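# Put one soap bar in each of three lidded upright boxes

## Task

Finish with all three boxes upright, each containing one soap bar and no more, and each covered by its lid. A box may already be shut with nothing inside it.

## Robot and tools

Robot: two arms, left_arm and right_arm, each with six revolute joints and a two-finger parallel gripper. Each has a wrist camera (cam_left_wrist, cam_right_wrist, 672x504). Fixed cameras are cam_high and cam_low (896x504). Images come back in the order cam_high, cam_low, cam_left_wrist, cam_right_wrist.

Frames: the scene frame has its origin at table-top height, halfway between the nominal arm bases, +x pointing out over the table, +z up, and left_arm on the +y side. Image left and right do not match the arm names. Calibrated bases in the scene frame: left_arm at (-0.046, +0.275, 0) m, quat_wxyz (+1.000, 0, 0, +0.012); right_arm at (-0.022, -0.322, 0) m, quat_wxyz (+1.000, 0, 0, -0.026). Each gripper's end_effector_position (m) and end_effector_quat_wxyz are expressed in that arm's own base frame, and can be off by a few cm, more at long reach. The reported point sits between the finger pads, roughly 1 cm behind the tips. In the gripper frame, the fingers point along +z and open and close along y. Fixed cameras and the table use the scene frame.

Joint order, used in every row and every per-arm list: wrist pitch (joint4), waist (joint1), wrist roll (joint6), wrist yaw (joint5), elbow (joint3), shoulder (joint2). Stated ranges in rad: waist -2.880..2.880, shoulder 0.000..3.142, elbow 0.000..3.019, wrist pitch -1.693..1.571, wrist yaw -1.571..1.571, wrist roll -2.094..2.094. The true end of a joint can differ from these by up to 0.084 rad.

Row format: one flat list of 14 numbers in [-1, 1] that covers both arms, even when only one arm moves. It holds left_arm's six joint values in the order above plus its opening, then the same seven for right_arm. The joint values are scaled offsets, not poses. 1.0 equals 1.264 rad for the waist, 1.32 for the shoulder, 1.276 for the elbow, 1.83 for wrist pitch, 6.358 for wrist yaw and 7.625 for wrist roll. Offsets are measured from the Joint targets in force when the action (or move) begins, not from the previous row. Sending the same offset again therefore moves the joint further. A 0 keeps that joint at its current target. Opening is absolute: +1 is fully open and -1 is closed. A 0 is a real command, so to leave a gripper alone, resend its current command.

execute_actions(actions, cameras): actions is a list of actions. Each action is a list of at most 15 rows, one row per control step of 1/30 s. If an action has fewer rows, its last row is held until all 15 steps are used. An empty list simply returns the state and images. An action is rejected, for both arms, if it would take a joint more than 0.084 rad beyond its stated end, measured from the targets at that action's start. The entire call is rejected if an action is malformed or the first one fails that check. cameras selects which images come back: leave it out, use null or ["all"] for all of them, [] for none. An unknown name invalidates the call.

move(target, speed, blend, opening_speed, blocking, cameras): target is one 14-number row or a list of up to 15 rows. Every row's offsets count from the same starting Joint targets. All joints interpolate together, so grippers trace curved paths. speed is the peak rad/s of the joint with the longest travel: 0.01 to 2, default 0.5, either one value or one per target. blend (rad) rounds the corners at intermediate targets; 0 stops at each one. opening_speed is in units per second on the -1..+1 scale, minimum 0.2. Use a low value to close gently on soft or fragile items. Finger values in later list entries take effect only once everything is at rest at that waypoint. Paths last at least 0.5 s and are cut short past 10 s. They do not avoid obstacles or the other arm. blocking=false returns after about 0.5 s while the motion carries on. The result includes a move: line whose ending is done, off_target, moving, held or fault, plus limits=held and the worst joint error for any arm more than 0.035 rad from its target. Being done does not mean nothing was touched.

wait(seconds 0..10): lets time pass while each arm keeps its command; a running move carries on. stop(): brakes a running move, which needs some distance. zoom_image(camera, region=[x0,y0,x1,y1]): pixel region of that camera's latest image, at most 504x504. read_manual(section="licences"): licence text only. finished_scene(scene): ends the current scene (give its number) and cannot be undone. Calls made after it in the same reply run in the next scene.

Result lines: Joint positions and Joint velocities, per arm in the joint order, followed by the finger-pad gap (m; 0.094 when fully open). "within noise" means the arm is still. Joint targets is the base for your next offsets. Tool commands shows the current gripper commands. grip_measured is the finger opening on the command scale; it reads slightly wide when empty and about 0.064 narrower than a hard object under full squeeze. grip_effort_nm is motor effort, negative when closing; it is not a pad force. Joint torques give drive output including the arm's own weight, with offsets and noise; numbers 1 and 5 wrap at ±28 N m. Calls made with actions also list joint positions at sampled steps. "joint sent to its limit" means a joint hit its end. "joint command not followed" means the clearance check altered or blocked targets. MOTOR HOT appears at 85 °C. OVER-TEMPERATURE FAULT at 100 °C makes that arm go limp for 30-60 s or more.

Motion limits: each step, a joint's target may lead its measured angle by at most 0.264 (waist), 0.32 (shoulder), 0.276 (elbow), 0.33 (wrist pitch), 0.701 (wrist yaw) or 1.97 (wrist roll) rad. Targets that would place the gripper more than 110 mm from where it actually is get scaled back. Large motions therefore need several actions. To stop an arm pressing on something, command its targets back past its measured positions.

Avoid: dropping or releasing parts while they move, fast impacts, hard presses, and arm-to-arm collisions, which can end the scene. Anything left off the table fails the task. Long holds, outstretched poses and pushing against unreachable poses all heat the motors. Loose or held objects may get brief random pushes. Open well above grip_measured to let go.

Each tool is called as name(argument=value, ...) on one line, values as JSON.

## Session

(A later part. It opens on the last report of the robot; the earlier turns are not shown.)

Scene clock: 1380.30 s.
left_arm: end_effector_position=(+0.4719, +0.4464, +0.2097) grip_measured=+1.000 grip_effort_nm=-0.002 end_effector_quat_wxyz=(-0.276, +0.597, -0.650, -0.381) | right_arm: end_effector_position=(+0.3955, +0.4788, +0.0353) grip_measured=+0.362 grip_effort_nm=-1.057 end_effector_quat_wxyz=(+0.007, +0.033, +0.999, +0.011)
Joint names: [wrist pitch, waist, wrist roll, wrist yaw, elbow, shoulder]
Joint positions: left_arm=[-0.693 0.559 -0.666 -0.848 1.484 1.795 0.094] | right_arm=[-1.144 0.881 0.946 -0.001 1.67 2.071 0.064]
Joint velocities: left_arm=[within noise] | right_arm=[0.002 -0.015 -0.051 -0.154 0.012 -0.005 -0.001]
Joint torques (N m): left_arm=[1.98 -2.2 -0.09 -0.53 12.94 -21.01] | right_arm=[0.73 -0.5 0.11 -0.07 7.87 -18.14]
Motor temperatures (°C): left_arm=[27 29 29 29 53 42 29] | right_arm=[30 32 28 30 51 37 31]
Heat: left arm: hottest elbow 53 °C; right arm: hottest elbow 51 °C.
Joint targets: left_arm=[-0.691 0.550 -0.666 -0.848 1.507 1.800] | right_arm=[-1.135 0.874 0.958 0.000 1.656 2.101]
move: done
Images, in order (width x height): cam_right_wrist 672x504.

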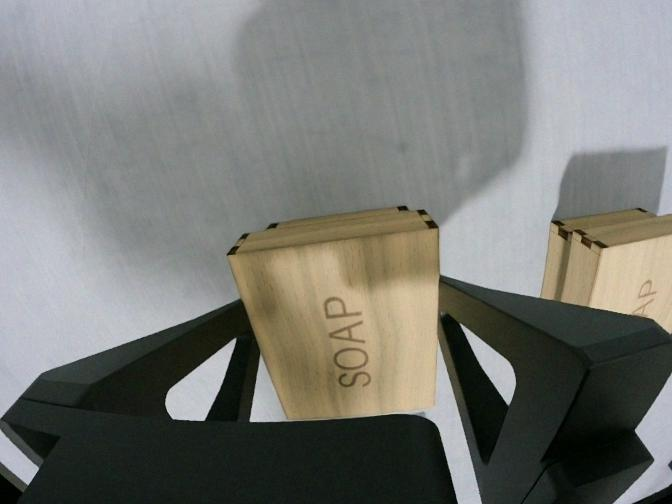

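move(target=[[0,0,0,0,0,0,1,-0.0098,0,0,0,0.047,-0.0212,0.3],[0,0,0,0,0,0,1,-0.0274,0,0,0,0.0602,-0.0328,0.3],[0,0,0,0,0,0,1,-0.1257,0,0,0,0.1533,-0.0791,0.3]], speed=[0.06,0.06,0.15], blend=0.005, cameras=["cam_high","cam_low","cam_right_wrist"])

zoom_image(camera="cam_high", region=[360, 180, 450, 250])

zoom_image(camera="cam_low", region=[490, 225, 610, 325])

zoom_image(camera="cam_right_wrist", region=[230, 140, 430, 270])

Scene clock: 1405.17 s.
left_arm: end_effector_position=(+0.4719, +0.4464, +0.2097) grip_measured=+1.000 grip_effort_nm=-0.012 end_effector_quat_wxyz=(-0.276, +0.597, -0.650, -0.381) | right_arm: end_effector_position=(+0.3927, +0.4754, +0.1172) grip_measured=+0.361 grip_effort_nm=-1.077 end_effector_quat_wxyz=(-0.001, +0.033, +0.999, +0.000)
Joint names: [wrist pitch, waist, wrist roll, wrist yaw, elbow, shoulder]
Joint positions: left_arm=[-0.693 0.559 -0.666 -0.848 1.484 1.795 0.094] | right_arm=[-1.357 0.881 0.947 -0.001 1.793 2.009 0.064]
Joint velocities: within noise
Joint torques (N m): left_arm=[1.96 -2.2 -0.08 -0.53 12.93 -21.07] | right_arm=[0.08 -0.56 0.12 -0.07 14.46 -21.01]
Motor temperatures (°C): left_arm=[27 29 29 29 53 42 29] | right_arm=[30 32 28 30 48 37 32]
Heat: left arm: hottest elbow 53 °C; right arm: hottest elbow 48 °C.
Joint targets: left_arm=[-0.691 0.550 -0.666 -0.848 1.507 1.800] | right_arm=[-1.365 0.874 0.958 0.000 1.851 1.997]
move: off_target (right_arm); right_arm: the elbow is farthest, 0.058 rad from its target
Images, in order (width x height): cam_high 896x504, cam_low 896x504, cam_right_wrist 672x504.

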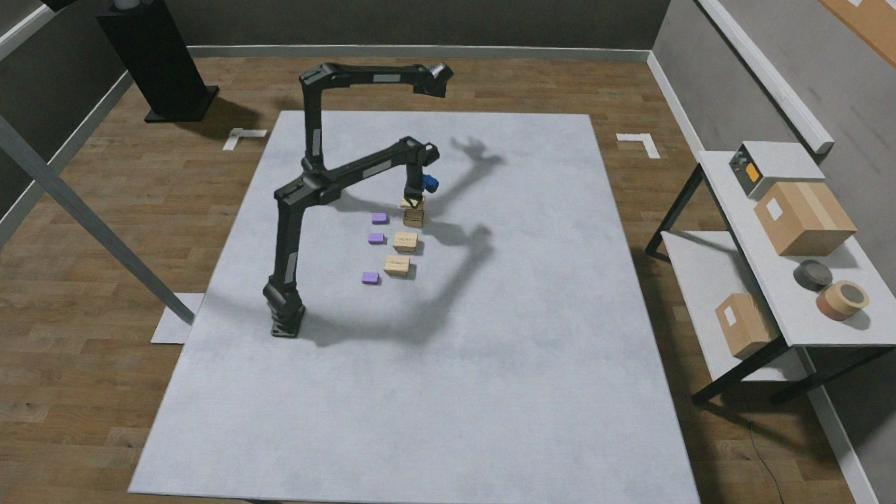

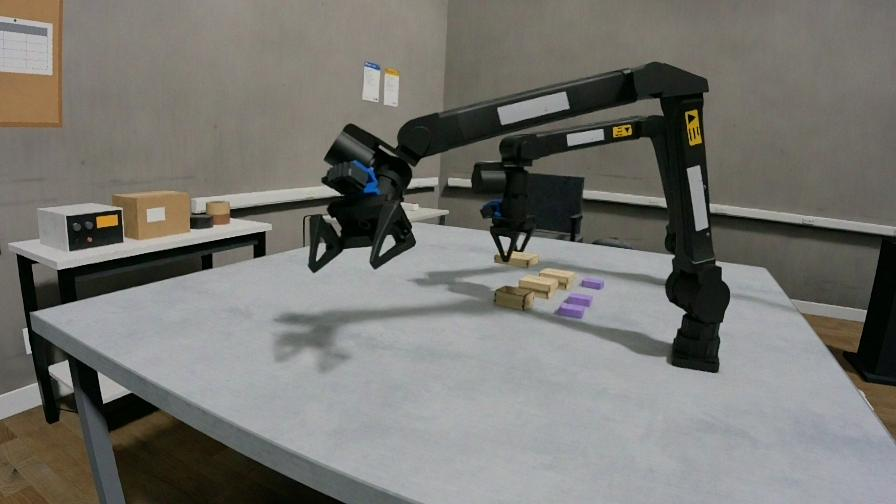

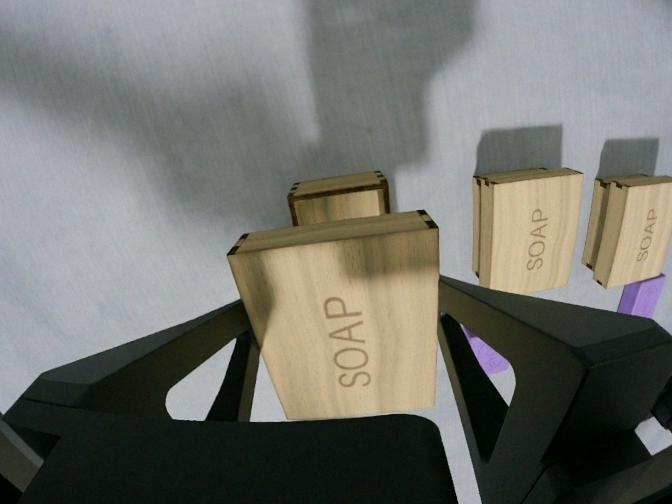

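Scaled by 5.600 from the camera's 896x504 image, which has a finer 1280x720 frame.

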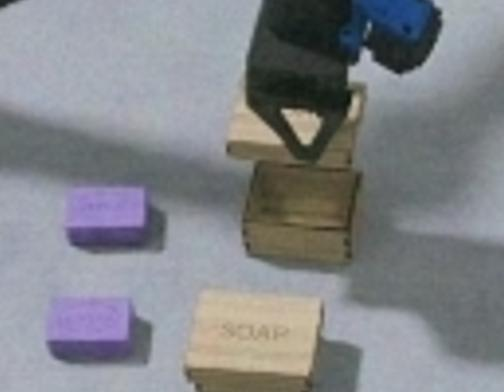

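Scaled by 4.200 from the camera's 896x504 image, which has a finer 1280x720 frame.

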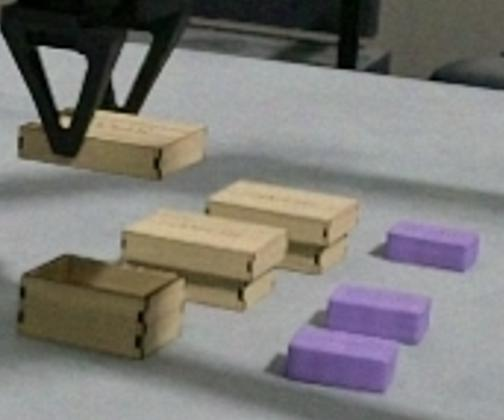

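Scaled by 2.520 from the camera's 672x504 image, which has a finer 960x720 frame.

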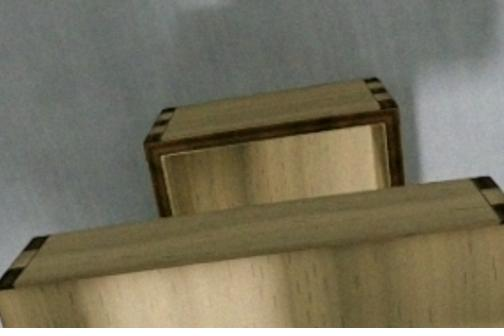

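move(target=[[0,0,0,0,0,0,1,-0.0191,-0.1669,-0.0304,0,0.1716,0.1492,0.3],[0,0,0,0,0,0,1,0.0719,-0.1669,-0.0304,0,0.0447,0.1886,0.3]], speed=[0.4,0.2], cameras=["cam_high","cam_right_wrist"])

Scene clock: 1432.63 s.
left_arm: end_effector_position=(+0.4719, +0.4464, +0.2097) grip_measured=+1.000 grip_effort_nm=-0.017 end_effector_quat_wxyz=(-0.276, +0.597, -0.650, -0.381) | right_arm: end_effector_position=(+0.5353, +0.4122, +0.0285) grip_measured=+0.361 grip_effort_nm=-1.077 end_effector_quat_wxyz=(+0.008, +0.040, +0.999, +0.007)
Joint names: [wrist pitch, waist, wrist roll, wrist yaw, elbow, shoulder]
Joint positions: left_arm=[-0.693 0.559 -0.666 -0.848 1.484 1.795 0.094] | right_arm=[-1.242 0.657 0.737 0 1.918 2.225 0.064]
Joint velocities: within noise
Joint torques (N m): left_arm=[1.98 -2.14 -0.08 -0.53 12.94 -21.01] | right_arm=[0.73 0.67 -0.1 -0.11 8.54 -20.72]
Motor temperatures (°C): left_arm=[27 29 29 29 53 42 29] | right_arm=[30 32 28 30 50 39 32]
Heat: left arm: hottest elbow 53 °C; right arm: hottest elbow 50 °C.
Joint targets: left_arm=[-0.691 0.550 -0.666 -0.848 1.507 1.800] | right_arm=[-1.234 0.663 0.726 0.000 1.908 2.245]
move: done
Images, in order (width x height): cam_high 896x504, cam_right_wrist 672x504.

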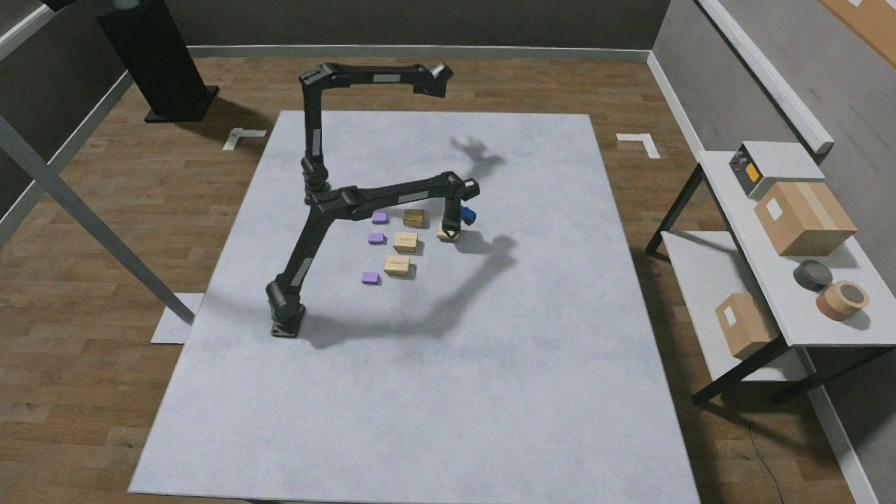

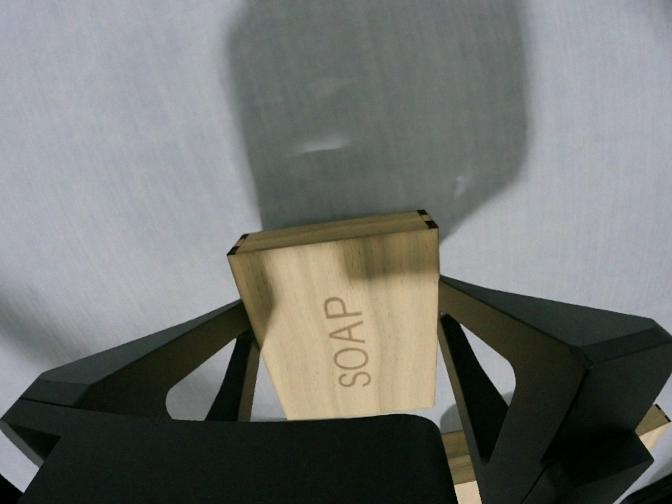

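move(target=[0,0,0,0,0,0,1,0.0149,0,0,0,-0.0114,0.0096,0.3], speed=0.03, cameras=["cam_low","cam_right_wrist"])

zoom_image(camera="cam_low", region=[440, 225, 560, 325])

Scene clock: 1441.97 s.
left_arm: end_effector_position=(+0.4719, +0.4464, +0.2097) grip_measured=+1.000 grip_effort_nm=-0.012 end_effector_quat_wxyz=(-0.276, +0.597, -0.650, -0.381) | right_arm: end_effector_position=(+0.5378, +0.4141, +0.0251) grip_measured=+0.361 grip_effort_nm=-1.072 end_effector_quat_wxyz=(+0.015, +0.040, +0.999, +0.013)
Joint names: [wrist pitch, waist, wrist roll, wrist yaw, elbow, shoulder]
Joint positions: left_arm=[-0.693 0.559 -0.666 -0.848 1.484 1.795 0.094] | right_arm=[-1.215 0.657 0.737 0 1.909 2.225 0.064]
Joint velocities: within noise
Joint torques (N m): left_arm=[1.99 -2.26 -0.08 -0.53 12.94 -21.07] | right_arm=[0.79 0.62 -0.09 -0.12 8.2 -20.07]
Motor temperatures (°C): left_arm=[27 29 29 29 53 42 29] | right_arm=[30 32 28 30 49 39 32]
Heat: left arm: hottest elbow 53 °C; right arm: hottest elbow 49 °C.
Joint targets: left_arm=[-0.691 0.550 -0.666 -0.848 1.507 1.800] | right_arm=[-1.206 0.663 0.726 0.000 1.894 2.258]
move: done
Images, in order (width x height): cam_low 896x504, cam_right_wrist 672x504.

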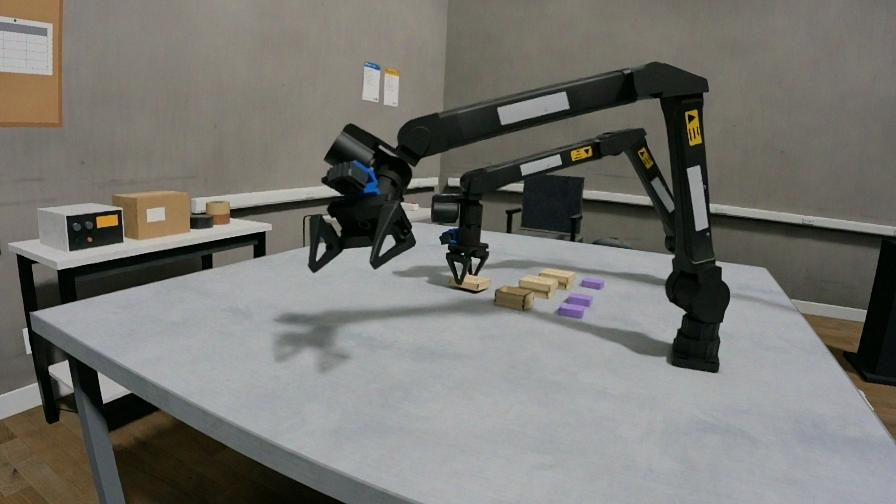

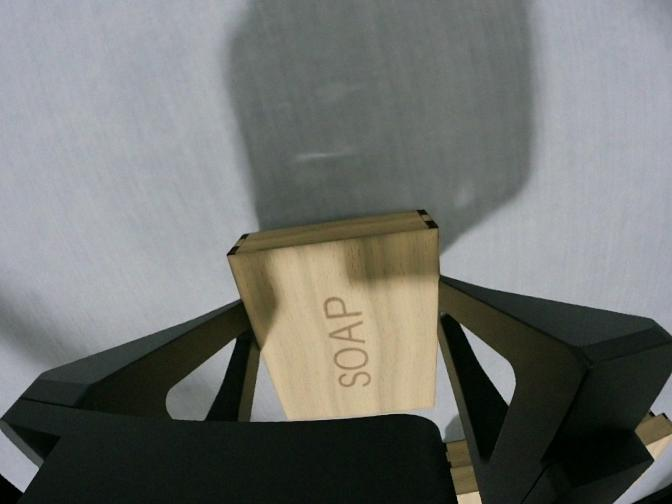

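Scaled by 4.200 from the camera's 896x504 image, which has a finer 1280x720 frame.

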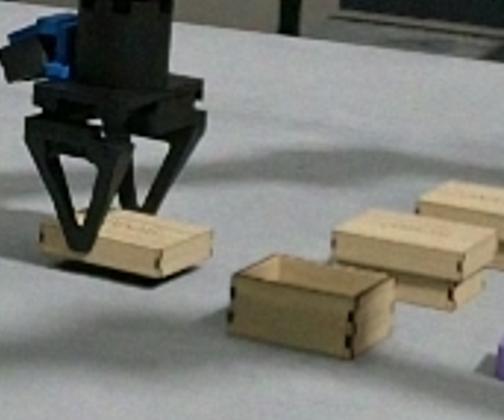

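move(target=[0,0,0,0,0,0,1,-0.002,0,0,0,-0.003,0.0106,0.3], speed=0.05, cameras=["cam_low","cam_right_wrist"])

zoom_image(camera="cam_low", region=[440, 225, 560, 325])

Scene clock: 1457.13 s.
left_arm: end_effector_position=(+0.4719, +0.4464, +0.2097) grip_measured=+1.000 grip_effort_nm=-0.017 end_effector_quat_wxyz=(-0.276, +0.597, -0.650, -0.381) | right_arm: end_effector_position=(+0.5356, +0.4125, +0.0155) grip_measured=+0.361 grip_effort_nm=-1.077 end_effector_quat_wxyz=(+0.009, +0.040, +0.999, +0.008)
Joint names: [wrist pitch, waist, wrist roll, wrist yaw, elbow, shoulder]
Joint positions: left_arm=[-0.693 0.559 -0.666 -0.848 1.484 1.795 0.094] | right_arm=[-1.215 0.657 0.737 -0.001 1.905 2.238 0.064]
Joint velocities: within noise
Joint torques (N m): left_arm=[1.98 -2.26 -0.08 -0.53 12.94 -21.07] | right_arm=[0.57 0.62 -0.09 -0.12 8.1 -20.25]
Motor temperatures (°C): left_arm=[27 28 29 29 53 42 29] | right_arm=[30 32 28 30 49 39 32]
Heat: left arm: hottest elbow 53 °C; right arm: hottest elbow 49 °C.
Joint targets: left_arm=[-0.691 0.550 -0.666 -0.848 1.507 1.800] | right_arm=[-1.210 0.663 0.726 0.000 1.890 2.272]
move: done
Images, in order (width x height): cam_low 896x504, cam_right_wrist 672x504.

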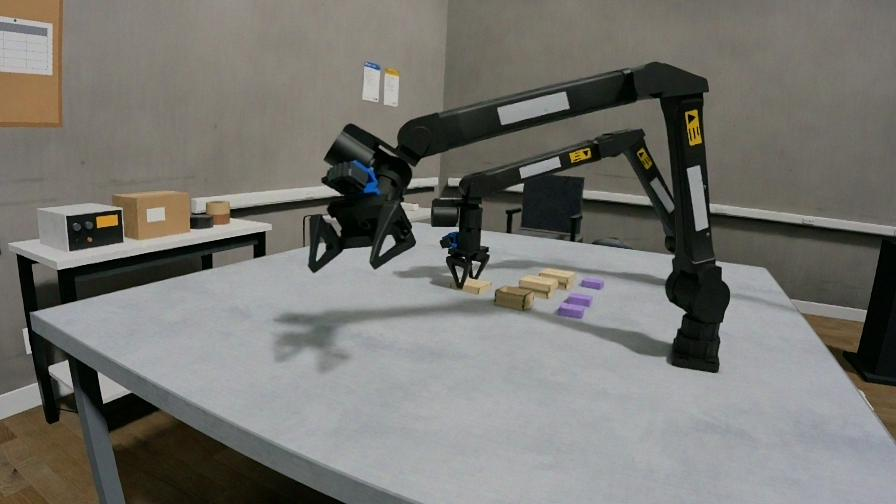

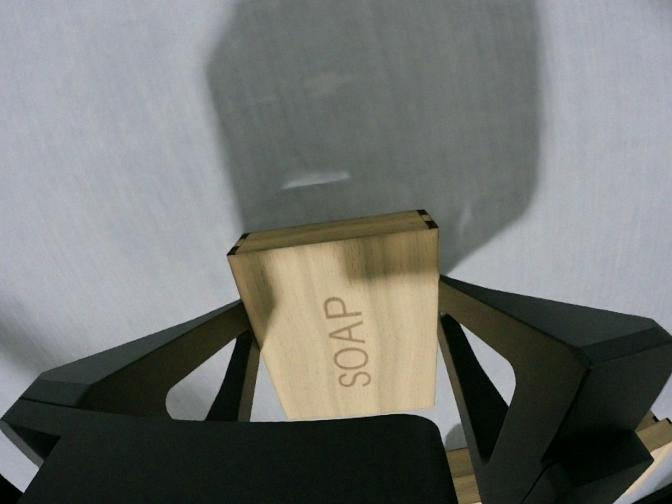

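Scaled by 4.200 from the camera's 896x504 image, which has a finer 1280x720 frame.

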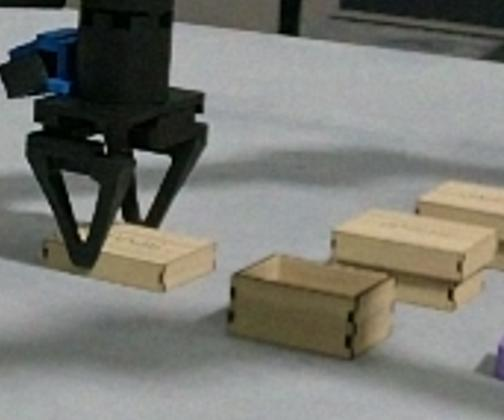

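move(target=[0,0,0,0,0,0,1,0,0,0,0,0,0,0.5], opening_speed=0.2, cameras=["cam_right_wrist"])

move(target=[[0,0,0,0,0,0,1,-0.0098,0,0,0,0.04,-0.02,0.9],[0,0,0,0,0,0,1,-0.11,0,0,0,0.15,-0.0645,0.9]], speed=[0.2,0.4], opening_speed=0.4, cameras=["cam_right_wrist"])

Scene clock: 1467.77 s.
left_arm: end_effector_position=(+0.4719, +0.4464, +0.2097) grip_measured=+1.000 grip_effort_nm=-0.017 end_effector_quat_wxyz=(-0.276, +0.597, -0.650, -0.381) | right_arm: end_effector_position=(+0.5356, +0.4125, +0.0152) grip_measured=+0.497 grip_effort_nm=0.027 end_effector_quat_wxyz=(+0.008, +0.040, +0.999, +0.008)
Joint names: [wrist pitch, waist, wrist roll, wrist yaw, elbow, shoulder]
Joint positions: left_arm=[-0.693 0.559 -0.666 -0.848 1.484 1.795 0.094] | right_arm=[-1.215 0.657 0.737 -0.001 1.905 2.238 0.07]
Joint velocities: within noise
Joint torques (N m): left_arm=[1.98 -2.2 -0.08 -0.53 12.94 -21.01] | right_arm=[0.59 0.62 -0.09 -0.11 8.05 -20.07]
Motor temperatures (°C): left_arm=[27 28 29 29 53 42 29] | right_arm=[30 32 28 30 48 40 32]
Heat: left arm: hottest elbow 53 °C; right arm: hottest elbow 48 °C.
Joint targets: left_arm=[-0.691 0.550 -0.666 -0.848 1.507 1.800] | right_arm=[-1.210 0.663 0.726 0.000 1.890 2.272]
move: done
Images, in order (width x height): cam_right_wrist 672x504.

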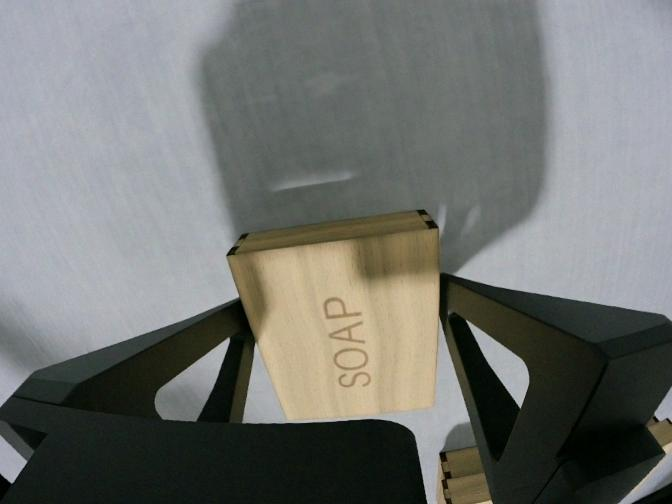

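Scene clock: 1469.20 s.
left_arm: end_effector_position=(+0.4719, +0.4464, +0.2097) grip_measured=+1.000 grip_effort_nm=-0.017 end_effector_quat_wxyz=(-0.276, +0.597, -0.650, -0.381) | right_arm: end_effector_position=(+0.5361, +0.4129, +0.0974) grip_measured=+0.898 grip_effort_nm=0.037 end_effector_quat_wxyz=(+0.006, +0.040, +0.999, +0.005)
Joint names: [wrist pitch, waist, wrist roll, wrist yaw, elbow, shoulder]
Joint positions: left_arm=[-0.693 0.559 -0.666 -0.848 1.484 1.795 0.094] | right_arm=[-1.403 0.657 0.737 -0.001 2.032 2.184 0.089]
Joint velocities: within noise
Joint torques (N m): left_arm=[1.99 -2.2 -0.08 -0.53 12.93 -21.01] | right_arm=[0.09 0.62 -0.09 -0.11 13.9 -22.42]
Motor temperatures (°C): left_arm=[27 28 29 29 53 42 29] | right_arm=[30 32 28 30 48 40 32]
Heat: left arm: hottest elbow 53 °C; right arm: hottest elbow 48 °C.
Joint targets: left_arm=[-0.691 0.550 -0.666 -0.848 1.507 1.800] | right_arm=[-1.411 0.663 0.726 0.000 2.082 2.187]
move: off_target (right_arm); right_arm: the elbow is farthest, 0.049 rad from its target
Images, in order (width x height): cam_right_wrist 672x504.

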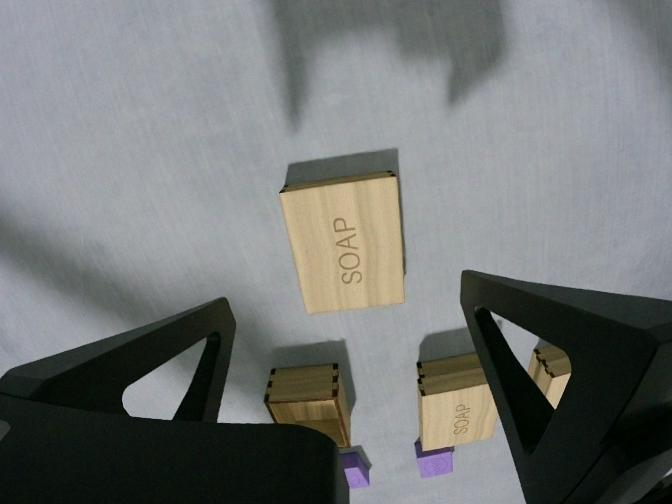

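move(target=[0,0,0,0,0,0,1,0.1169,0.3544,0.0569,0,-0.4671,-0.2705,1], speed=0.6, cameras=["cam_right_wrist"])

Scene clock: 1485.20 s.
left_arm: end_effector_position=(+0.4719, +0.4464, +0.2097) grip_measured=+1.000 grip_effort_nm=-0.007 end_effector_quat_wxyz=(-0.276, +0.597, -0.650, -0.381) | right_arm: end_effector_position=(+0.2430, +0.4982, +0.1034) grip_measured=+0.998 grip_effort_nm=0.032 end_effector_quat_wxyz=(+0.005, +0.015, +1.000, +0.011)
Joint names: [wrist pitch, waist, wrist roll, wrist yaw, elbow, shoulder]
Joint positions: left_arm=[-0.693 0.559 -0.666 -0.848 1.484 1.795 0.094] | right_arm=[-1.206 1.118 1.147 -0.001 1.501 1.842 0.094]
Joint velocities: within noise
Joint torques (N m): left_arm=[1.98 -2.2 -0.08 -0.53 12.94 -21.07] | right_arm=[0.66 -0.5 0.12 -0.1 7.99 -18.55]
Motor temperatures (°C): left_arm=[27 28 29 29 53 42 29] | right_arm=[30 32 28 30 52 38 32]
Heat: left arm: hottest elbow 53 °C; right arm: hottest elbow 52 °C.
Joint targets: left_arm=[-0.691 0.550 -0.666 -0.848 1.507 1.800] | right_arm=[-1.198 1.111 1.159 -0.001 1.485 1.830]
move: done
Images, in order (width x height): cam_right_wrist 672x504.

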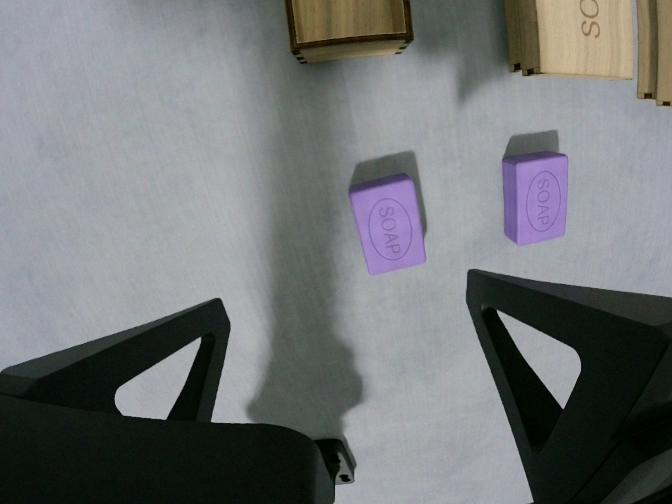

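move(target=[0,0,0,0,0,0,1,0.0546,-0.025,-0.2287,0,-0.0901,0.0273,1], speed=0.6, cameras=["cam_right_wrist"])

Scene clock: 1526.03 s.
left_arm: end_effector_position=(+0.4719, +0.4464, +0.2097) grip_measured=+1.000 grip_effort_nm=-0.012 end_effector_quat_wxyz=(-0.276, +0.597, -0.650, -0.381) | right_arm: end_effector_position=(+0.2483, +0.4719, +0.0627) grip_measured=+0.998 grip_effort_nm=0.042 end_effector_quat_wxyz=(-0.003, +0.738, -0.675, -0.001)
Joint names: [wrist pitch, waist, wrist roll, wrist yaw, elbow, shoulder]
Joint positions: left_arm=[-0.693 0.559 -0.666 -0.848 1.484 1.795 0.094] | right_arm=[-1.106 1.087 -0.572 -0.001 1.385 1.842 0.094]
Joint velocities: within noise
Joint torques (N m): left_arm=[1.98 -2.2 -0.08 -0.53 12.96 -21.01] | right_arm=[0.72 -0.62 -0.08 -0.2 7.6 -15.21]
Motor temperatures (°C): left_arm=[27 28 29 29 54 42 29] | right_arm=[30 32 28 30 48 38 31]
Heat: left arm: hottest elbow 54 °C; right arm: hottest elbow 48 °C.
Joint targets: left_arm=[-0.691 0.550 -0.666 -0.848 1.507 1.800] | right_arm=[-1.098 1.079 -0.584 -0.001 1.370 1.866]
move: done
Images, in order (width x height): cam_right_wrist 672x504.

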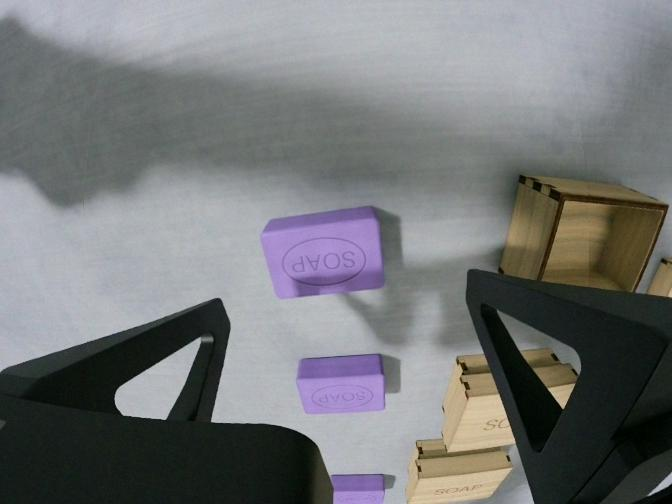

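move(target=[[0,0,0,0,0,0,1,0,0.0297,0.0058,0,0,0,1],[0,0,0,0,0,0,1,0.0253,0.0297,0.0058,0,-0.0163,0.0196,1]], speed=0.2, cameras=["cam_right_wrist"])

Scene clock: 1546.70 s.
left_arm: end_effector_position=(+0.4719, +0.4464, +0.2097) grip_measured=+1.000 grip_effort_nm=-0.017 end_effector_quat_wxyz=(-0.276, +0.597, -0.650, -0.381) | right_arm: end_effector_position=(+0.2359, +0.4776, +0.0410) grip_measured=+0.998 grip_effort_nm=0.037 end_effector_quat_wxyz=(-0.001, +0.739, -0.673, -0.001)
Joint names: [wrist pitch, waist, wrist roll, wrist yaw, elbow, shoulder]
Joint positions: left_arm=[-0.693 0.559 -0.666 -0.848 1.484 1.795 0.094] | right_arm=[-1.06 1.113 -0.552 -0.001 1.362 1.869 0.094]
Joint velocities: within noise
Joint torques (N m): left_arm=[1.98 -2.2 -0.08 -0.53 12.93 -21.07] | right_arm=[0.73 0.44 0.1 -0.2 7.56 -15.56]
Motor temperatures (°C): left_arm=[27 28 29 29 54 42 29] | right_arm=[30 32 28 30 45 37 31]
Heat: left arm: hottest elbow 54 °C; right arm: hottest elbow 45 °C.
Joint targets: left_arm=[-0.691 0.550 -0.666 -0.848 1.507 1.800] | right_arm=[-1.051 1.117 -0.540 -0.001 1.350 1.892]
move: done
Images, in order (width x height): cam_right_wrist 672x504.

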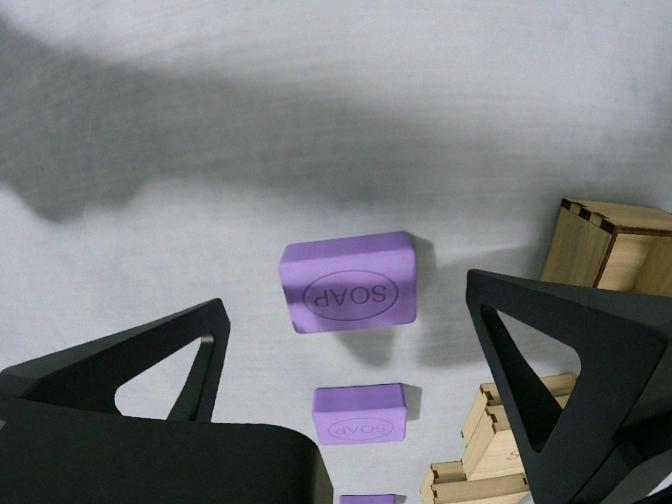

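move(target=[0,0,0,0,0,0,1,0.03,0,0,0,-0.02,0.0235,1], speed=0.08, cameras=[])

move(target=[0,0,0,0,0,0,1,0,0,0,0,0,0,0.25], opening_speed=0.5, cameras=["cam_right_wrist"])

move(target=[0,0,0,0,0,0,1,0,0,0,0,0,0,0.04], opening_speed=0.2, cameras=["cam_right_wrist"])

Scene clock: 1561.27 s.
left_arm: end_effector_position=(+0.4719, +0.4464, +0.2097) grip_measured=+1.000 grip_effort_nm=-0.012 end_effector_quat_wxyz=(-0.276, +0.597, -0.650, -0.381) | right_arm: end_effector_position=(+0.2360, +0.4778, +0.0193) grip_measured=+0.998 grip_effort_nm=0.037 end_effector_quat_wxyz=(-0.003, +0.739, -0.673, -0.001)
Joint names: [wrist pitch, waist, wrist roll, wrist yaw, elbow, shoulder]
Joint positions: left_arm=[-0.693 0.559 -0.666 -0.848 1.484 1.795 0.094] | right_arm=[-1.005 1.113 -0.551 -0.001 1.338 1.896 0.094]
Joint velocities: within noise
Joint torques (N m): left_arm=[1.96 -2.2 -0.08 -0.53 12.94 -21.07] | right_arm=[0.79 0.5 0.11 -0.2 7.2 -15.5]
Motor temperatures (°C): left_arm=[27 28 29 29 54 42 29] | right_arm=[30 32 28 30 45 38 31]
Heat: left arm: hottest elbow 54 °C; right arm: hottest elbow 45 °C.
Joint targets: left_arm=[-0.691 0.550 -0.666 -0.848 1.507 1.800] | right_arm=[-0.996 1.117 -0.540 -0.001 1.324 1.923]
move: done
No camera images: "cameras" was empty.

Scene clock: 1563.10 s.
left_arm: end_effector_position=(+0.4719, +0.4464, +0.2097) grip_measured=+1.000 grip_effort_nm=-0.012 end_effector_quat_wxyz=(-0.276, +0.597, -0.650, -0.381) | right_arm: end_effector_position=(+0.2360, +0.4778, +0.0193) grip_measured=+0.253 grip_effort_nm=-0.134 end_effector_quat_wxyz=(-0.003, +0.739, -0.673, -0.001)
Joint names: [wrist pitch, waist, wrist roll, wrist yaw, elbow, shoulder]
Joint positions: left_arm=[-0.693 0.559 -0.666 -0.848 1.484 1.795 0.094] | right_arm=[-1.005 1.113 -0.551 -0.001 1.338 1.896 0.059]
Joint velocities: within noise
Joint torques (N m): left_arm=[1.98 -2.26 -0.08 -0.52 12.94 -21.07] | right_arm=[0.72 0.5 0.11 -0.2 7.19 -15.27]
Motor temperatures (°C): left_arm=[27 28 29 29 54 42 29] | right_arm=[30 32 28 30 45 38 31]
Heat: left arm: hottest elbow 54 °C; right arm: hottest elbow 45 °C.
Joint targets: left_arm=[-0.691 0.550 -0.666 -0.848 1.507 1.800] | right_arm=[-0.996 1.117 -0.540 -0.001 1.324 1.923]
move: done
Images, in order (width x height): cam_right_wrist 672x504.

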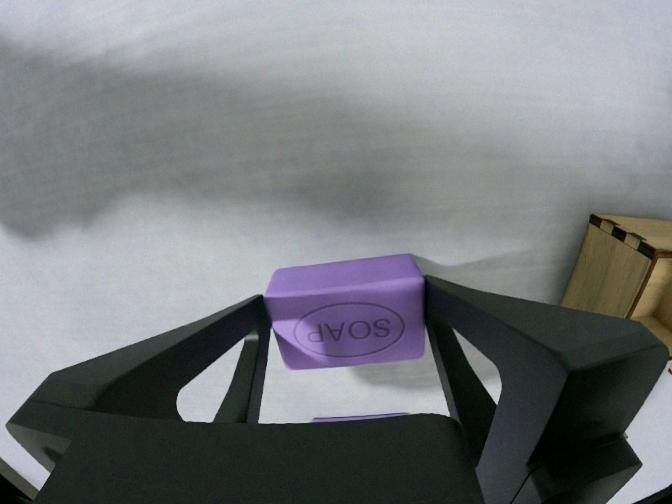

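Scene clock: 1564.37 s.
left_arm: end_effector_position=(+0.4719, +0.4464, +0.2097) grip_measured=+1.000 grip_effort_nm=-0.017 end_effector_quat_wxyz=(-0.276, +0.597, -0.650, -0.381) | right_arm: end_effector_position=(+0.2360, +0.4778, +0.0193) grip_measured=+0.156 grip_effort_nm=-1.077 end_effector_quat_wxyz=(-0.003, +0.739, -0.673, -0.001)
Joint names: [wrist pitch, waist, wrist roll, wrist yaw, elbow, shoulder]
Joint positions: left_arm=[-0.693 0.559 -0.666 -0.848 1.484 1.795 0.094] | right_arm=[-1.005 1.113 -0.551 -0.001 1.338 1.896 0.054]
Joint velocities: within noise
Joint torques (N m): left_arm=[1.98 -2.2 -0.09 -0.53 12.94 -21.07] | right_arm=[0.75 0.44 0.11 -0.2 7.2 -15.27]
Motor temperatures (°C): left_arm=[27 28 29 29 54 42 29] | right_arm=[30 32 28 30 45 38 31]
Heat: left arm: hottest elbow 54 °C; right arm: hottest elbow 45 °C.
Joint targets: left_arm=[-0.691 0.550 -0.666 -0.848 1.507 1.800] | right_arm=[-0.996 1.117 -0.540 -0.001 1.324 1.923]
move: done
Images, in order (width x height): cam_right_wrist 672x504.

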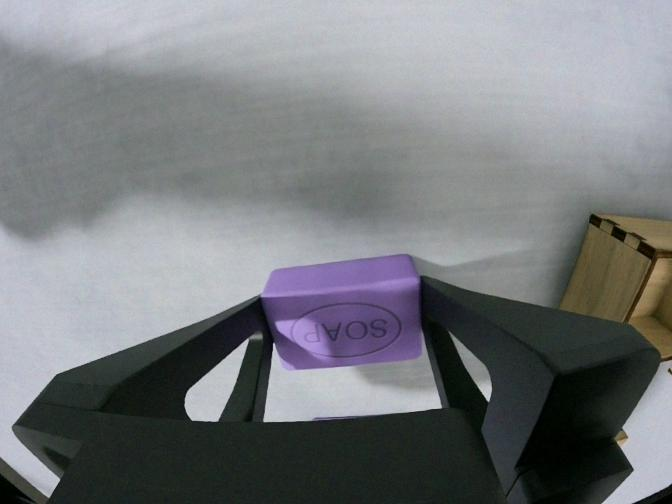

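move(target=[[0,0,0,0,0,0,1,-0.0098,0,0,0,0.047,-0.0212,0.04],[0,0,0,0,0,0,1,-0.1443,0,0,0,0.1536,-0.1121,0.04],[0,0,0,0,0,0,1,-0.2082,-0.1754,-0.0097,0,0.424,0.0871,0.04]], speed=[0.1,0.3,0.4], blend=0.01, cameras=["cam_right_wrist"])

Scene clock: 1593.10 s.
left_arm: end_effector_position=(+0.4719, +0.4464, +0.2097) grip_measured=+1.000 grip_effort_nm=-0.012 end_effector_quat_wxyz=(-0.276, +0.597, -0.650, -0.381) | right_arm: end_effector_position=(+0.3871, +0.4802, +0.1184) grip_measured=+0.155 grip_effort_nm=-1.072 end_effector_quat_wxyz=(+0.004, +0.680, -0.733, +0.000)
Joint names: [wrist pitch, waist, wrist roll, wrist yaw, elbow, shoulder]
Joint positions: left_arm=[-0.693 0.559 -0.666 -0.848 1.484 1.795 0.094] | right_arm=[-1.37 0.893 -0.602 -0.001 1.803 2.013 0.054]
Joint velocities: within noise
Joint torques (N m): left_arm=[1.96 -2.14 -0.08 -0.53 12.93 -21.07] | right_arm=[0.08 0.26 -0.11 -0.2 14.79 -18.26]
Motor temperatures (°C): left_arm=[27 28 29 29 54 42 29] | right_arm=[30 32 28 30 46 37 32]
Heat: left arm: hottest elbow 54 °C; right arm: hottest elbow 46 °C.
Joint targets: left_arm=[-0.691 0.550 -0.666 -0.848 1.507 1.800] | right_arm=[-1.377 0.895 -0.614 0.000 1.865 2.038]
move: off_target (right_arm); right_arm: the elbow is farthest, 0.062 rad from its target
Images, in order (width x height): cam_right_wrist 672x504.

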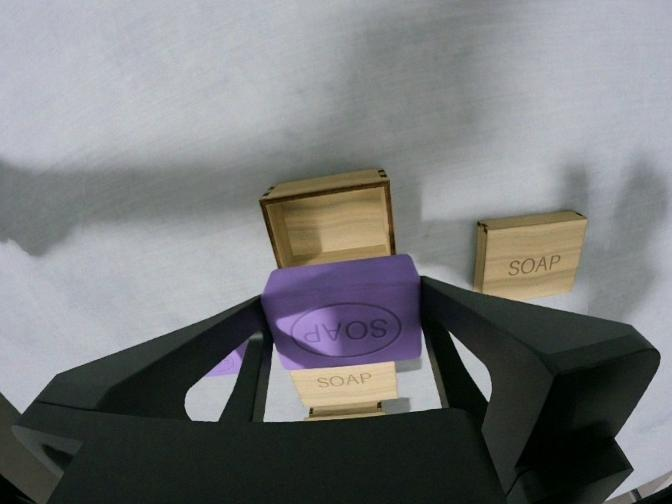

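move(target=[0,0,0,0,0,0,1,0.068,0.0183,-0.0007,0,-0.1121,0.0205,0.04], speed=0.15, cameras=["cam_right_wrist","cam_high"])

zoom_image(camera="cam_high", region=[370, 180, 460, 250])

Scene clock: 1622.67 s.
left_arm: end_effector_position=(+0.4719, +0.4464, +0.2097) grip_measured=+1.000 grip_effort_nm=-0.022 end_effector_quat_wxyz=(-0.276, +0.597, -0.650, -0.381) | right_arm: end_effector_position=(+0.3794, +0.4883, +0.0753) grip_measured=+0.155 grip_effort_nm=-1.072 end_effector_quat_wxyz=(+0.000, +0.688, -0.725, +0.000)
Joint names: [wrist pitch, waist, wrist roll, wrist yaw, elbow, shoulder]
Joint positions: left_arm=[-0.693 0.559 -0.666 -0.848 1.484 1.795 0.094] | right_arm=[-1.262 0.911 -0.608 -0.001 1.734 2.042 0.054]
Joint velocities: within noise
Joint torques (N m): left_arm=[1.98 -2.2 -0.08 -0.53 12.94 -21.07] | right_arm=[0.75 0.73 -0.1 -0.2 8.44 -18.67]
Motor temperatures (°C): left_arm=[27 28 29 29 54 42 29] | right_arm=[30 32 28 30 53 38 32]
Heat: left arm: hottest elbow 54 °C; right arm: hottest elbow 53 °C.
Joint targets: left_arm=[-0.691 0.550 -0.666 -0.848 1.507 1.800] | right_arm=[-1.253 0.918 -0.619 0.000 1.722 2.065]
move: done
Images, in order (width x height): cam_high 896x504, cam_right_wrist 672x504.

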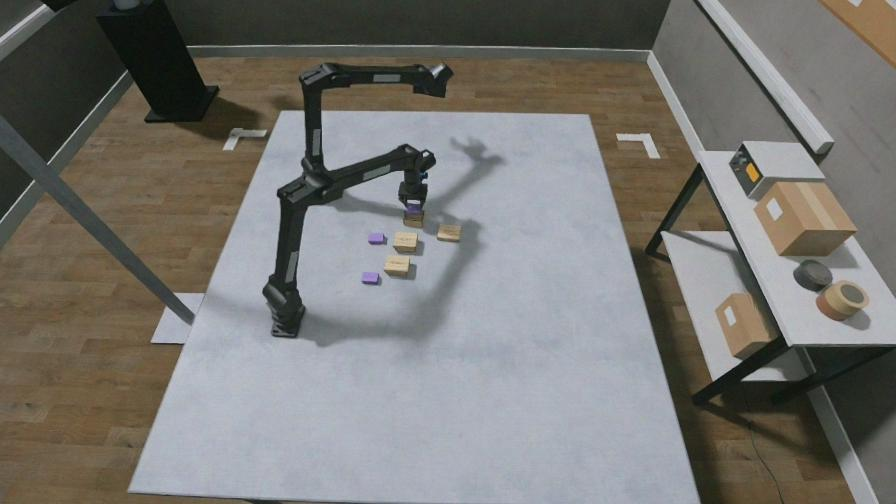

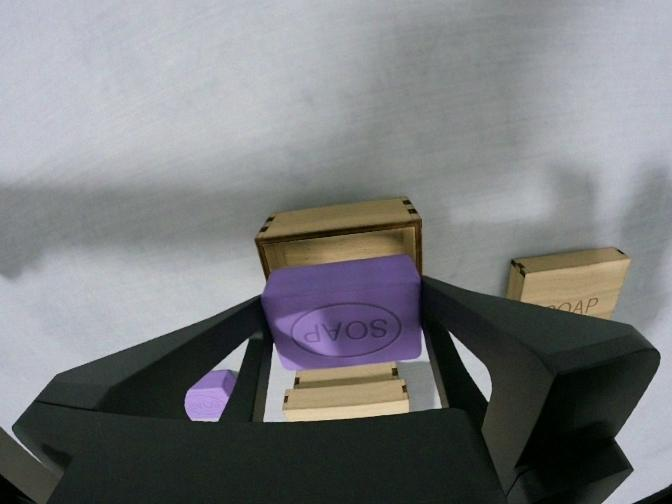

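Scaled by 5.600 from the camera's 896x504 image, which has a finer 1280x720 frame.

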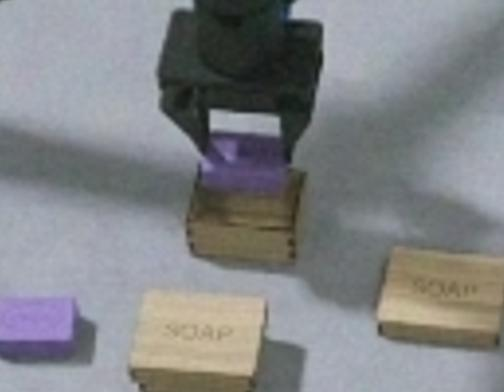

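move(target=[0,0,0,0,0,0,1,0.0208,-0.0146,0,0,-0.0259,0.0041,0.04], speed=0.08, cameras=["cam_right_wrist"])

Scene clock: 1643.77 s.
left_arm: end_effector_position=(+0.4719, +0.4464, +0.2097) grip_measured=+1.000 grip_effort_nm=-0.007 end_effector_quat_wxyz=(-0.276, +0.597, -0.650, -0.381) | right_arm: end_effector_position=(+0.3798, +0.4854, +0.0641) grip_measured=+0.155 grip_effort_nm=-1.077 end_effector_quat_wxyz=(-0.004, +0.687, -0.726, -0.001)
Joint names: [wrist pitch, waist, wrist roll, wrist yaw, elbow, shoulder]
Joint positions: left_arm=[-0.693 0.559 -0.666 -0.848 1.484 1.795 0.094] | right_arm=[-1.224 0.907 -0.608 -0.001 1.703 2.042 0.054]
Joint velocities: within noise
Joint torques (N m): left_arm=[1.98 -2.26 -0.09 -0.53 12.94 -21.01] | right_arm=[0.73 -0.62 -0.1 -0.2 8.13 -18.14]
Motor temperatures (°C): left_arm=[27 28 29 29 54 42 29] | right_arm=[30 32 28 30 50 39 32]
Heat: left arm: hottest elbow 54 °C; right arm: hottest elbow 50 °C.
Joint targets: left_arm=[-0.691 0.550 -0.666 -0.848 1.507 1.800] | right_arm=[-1.215 0.900 -0.619 0.000 1.689 2.070]
move: done
Images, in order (width x height): cam_right_wrist 672x504.

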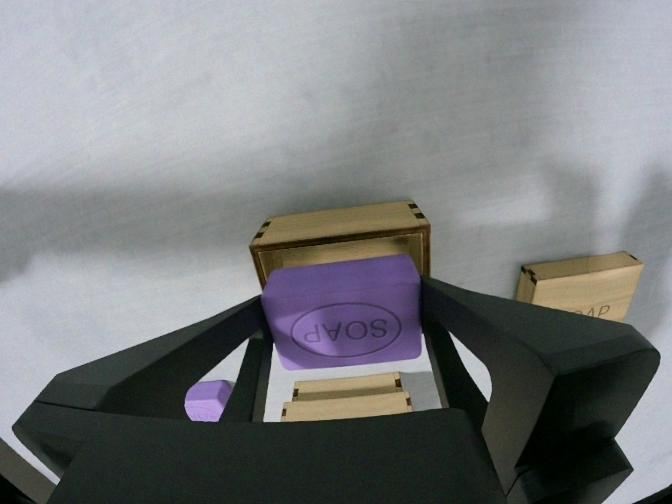

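move(target=[[0,0,0,0,0,0,1,0.0158,-0.0028,0,0,-0.0188,0.0043,0.04],[0,0,0,0,0,0,1,0.0467,-0.0028,0,0,-0.0426,0.0235,0.04]], speed=0.06, cameras=["cam_right_wrist","cam_high"])

zoom_image(camera="cam_high", region=[370, 180, 460, 250])

Scene clock: 1655.77 s.
left_arm: end_effector_position=(+0.4719, +0.4464, +0.2097) grip_measured=+1.000 grip_effort_nm=-0.012 end_effector_quat_wxyz=(-0.276, +0.597, -0.650, -0.381) | right_arm: end_effector_position=(+0.3797, +0.4819, +0.0275) grip_measured=+0.155 grip_effort_nm=-1.077 end_effector_quat_wxyz=(-0.004, +0.686, -0.728, -0.001)
Joint names: [wrist pitch, waist, wrist roll, wrist yaw, elbow, shoulder]
Joint positions: left_arm=[-0.693 0.559 -0.666 -0.848 1.484 1.795 0.094] | right_arm=[-1.14 0.904 -0.608 -0.001 1.649 2.072 0.054]
Joint velocities: within noise
Joint torques (N m): left_arm=[1.96 -2.2 -0.08 -0.53 12.94 -21.01] | right_arm=[0.8 -0.56 -0.09 -0.2 7.79 -18.08]
Motor temperatures (°C): left_arm=[27 28 29 29 54 42 29] | right_arm=[30 32 28 30 49 39 32]
Heat: left arm: hottest elbow 54 °C; right arm: hottest elbow 49 °C.
Joint targets: left_arm=[-0.691 0.550 -0.666 -0.848 1.507 1.800] | right_arm=[-1.129 0.896 -0.619 0.000 1.635 2.101]
move: done
Images, in order (width x height): cam_high 896x504, cam_right_wrist 672x504.

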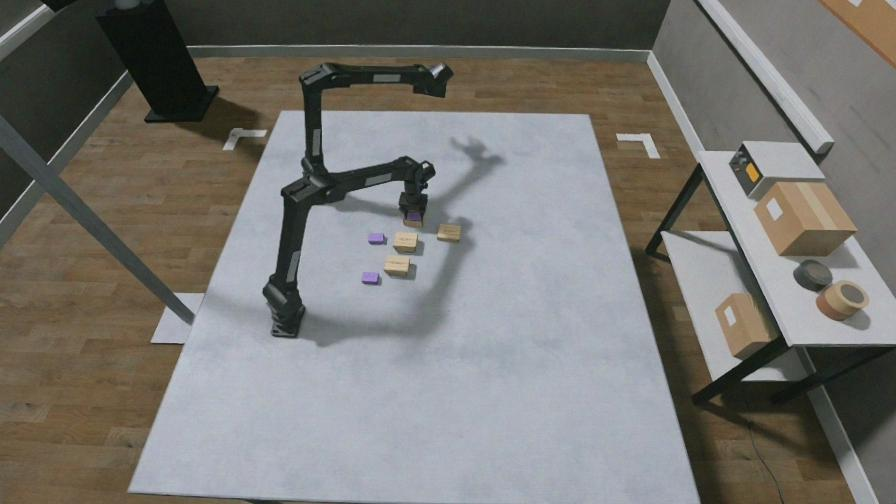

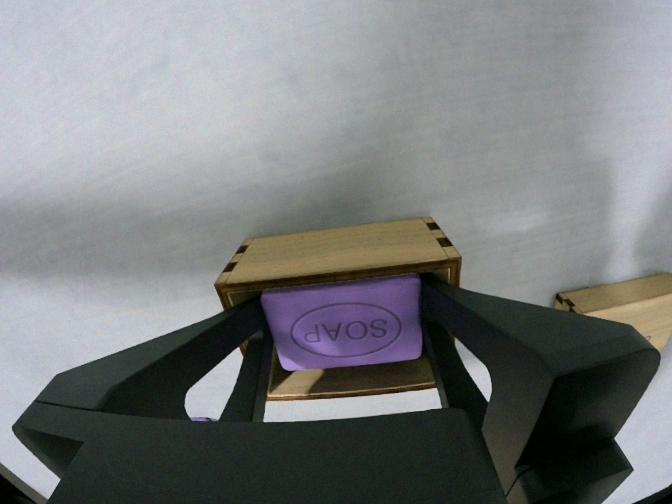

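Scaled by 5.600 from the camera's 896x504 image, which has a finer 1280x720 frame.

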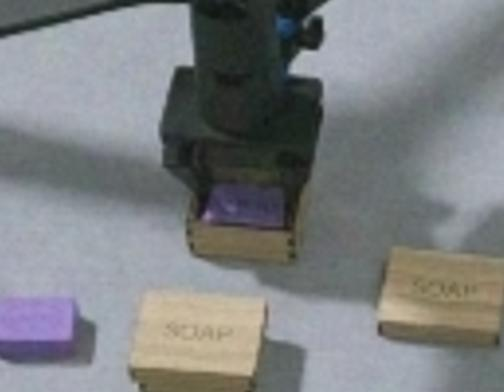

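move(target=[0,0,0,0,0,0,1,0.0045,0,0,0,-0.0036,0.0035,0.04], speed=0.03, cameras=[])

move(target=[0,0,0,0,0,0,1,0,0,0,0,0,0,0.22], opening_speed=0.2, cameras=["cam_right_wrist"])

Scene clock: 1671.37 s.
left_arm: end_effector_position=(+0.4719, +0.4464, +0.2097) grip_measured=+1.000 grip_effort_nm=-0.017 end_effector_quat_wxyz=(-0.276, +0.597, -0.650, -0.381) | right_arm: end_effector_position=(+0.3807, +0.4828, +0.0271) grip_measured=+0.155 grip_effort_nm=-1.077 end_effector_quat_wxyz=(-0.007, +0.686, -0.727, -0.001)
Joint names: [wrist pitch, waist, wrist roll, wrist yaw, elbow, shoulder]
Joint positions: left_arm=[-0.693 0.559 -0.666 -0.848 1.484 1.795 0.094] | right_arm=[-1.133 0.904 -0.609 -0.001 1.648 2.072 0.054]
Joint velocities: within noise
Joint torques (N m): left_arm=[1.98 -2.26 -0.08 -0.53 12.94 -21.01] | right_arm=[0.84 -0.67 -0.09 -0.2 7.46 -17.79]
Motor temperatures (°C): left_arm=[27 28 29 29 54 42 29] | right_arm=[30 32 28 30 47 37 32]
Heat: left arm: hottest elbow 54 °C; right arm: hottest elbow 47 °C.
Joint targets: left_arm=[-0.691 0.550 -0.666 -0.848 1.507 1.800] | right_arm=[-1.121 0.896 -0.619 0.000 1.630 2.106]
move: done
No camera images: "cameras" was empty.

Scene clock: 1672.47 s.
left_arm: end_effector_position=(+0.4719, +0.4464, +0.2097) grip_measured=+1.000 grip_effort_nm=-0.017 end_effector_quat_wxyz=(-0.276, +0.597, -0.650, -0.381) | right_arm: end_effector_position=(+0.3807, +0.4828, +0.0271) grip_measured=+0.203 grip_effort_nm=0.774 end_effector_quat_wxyz=(-0.007, +0.686, -0.727, -0.001)
Joint names: [wrist pitch, waist, wrist roll, wrist yaw, elbow, shoulder]
Joint positions: left_arm=[-0.693 0.559 -0.666 -0.848 1.484 1.795 0.094] | right_arm=[-1.133 0.904 -0.609 -0.001 1.648 2.072 0.057]
Joint velocities: within noise
Joint torques (N m): left_arm=[1.98 -2.2 -0.08 -0.53 12.94 -21.07] | right_arm=[0.85 -0.62 -0.09 -0.2 7.47 -17.79]
Motor temperatures (°C): left_arm=[27 28 29 29 54 42 29] | right_arm=[30 32 28 30 47 37 32]
Heat: left arm: hottest elbow 54 °C; right arm: hottest elbow 47 °C.
Joint targets: left_arm=[-0.691 0.550 -0.666 -0.848 1.507 1.800] | right_arm=[-1.121 0.896 -0.619 0.000 1.630 2.106]
move: done
Images, in order (width x height): cam_right_wrist 672x504.

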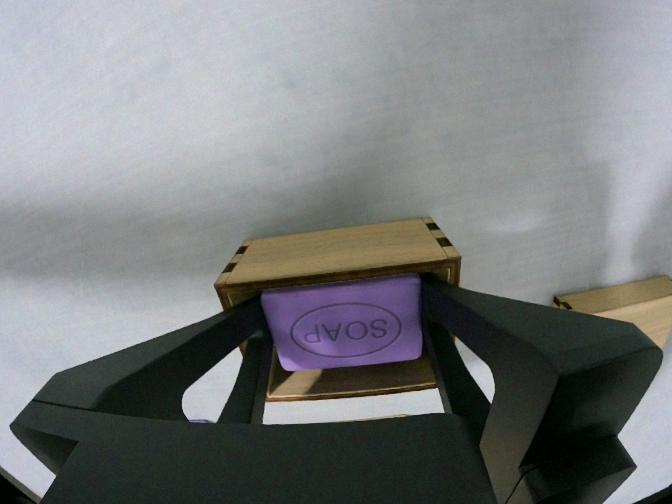

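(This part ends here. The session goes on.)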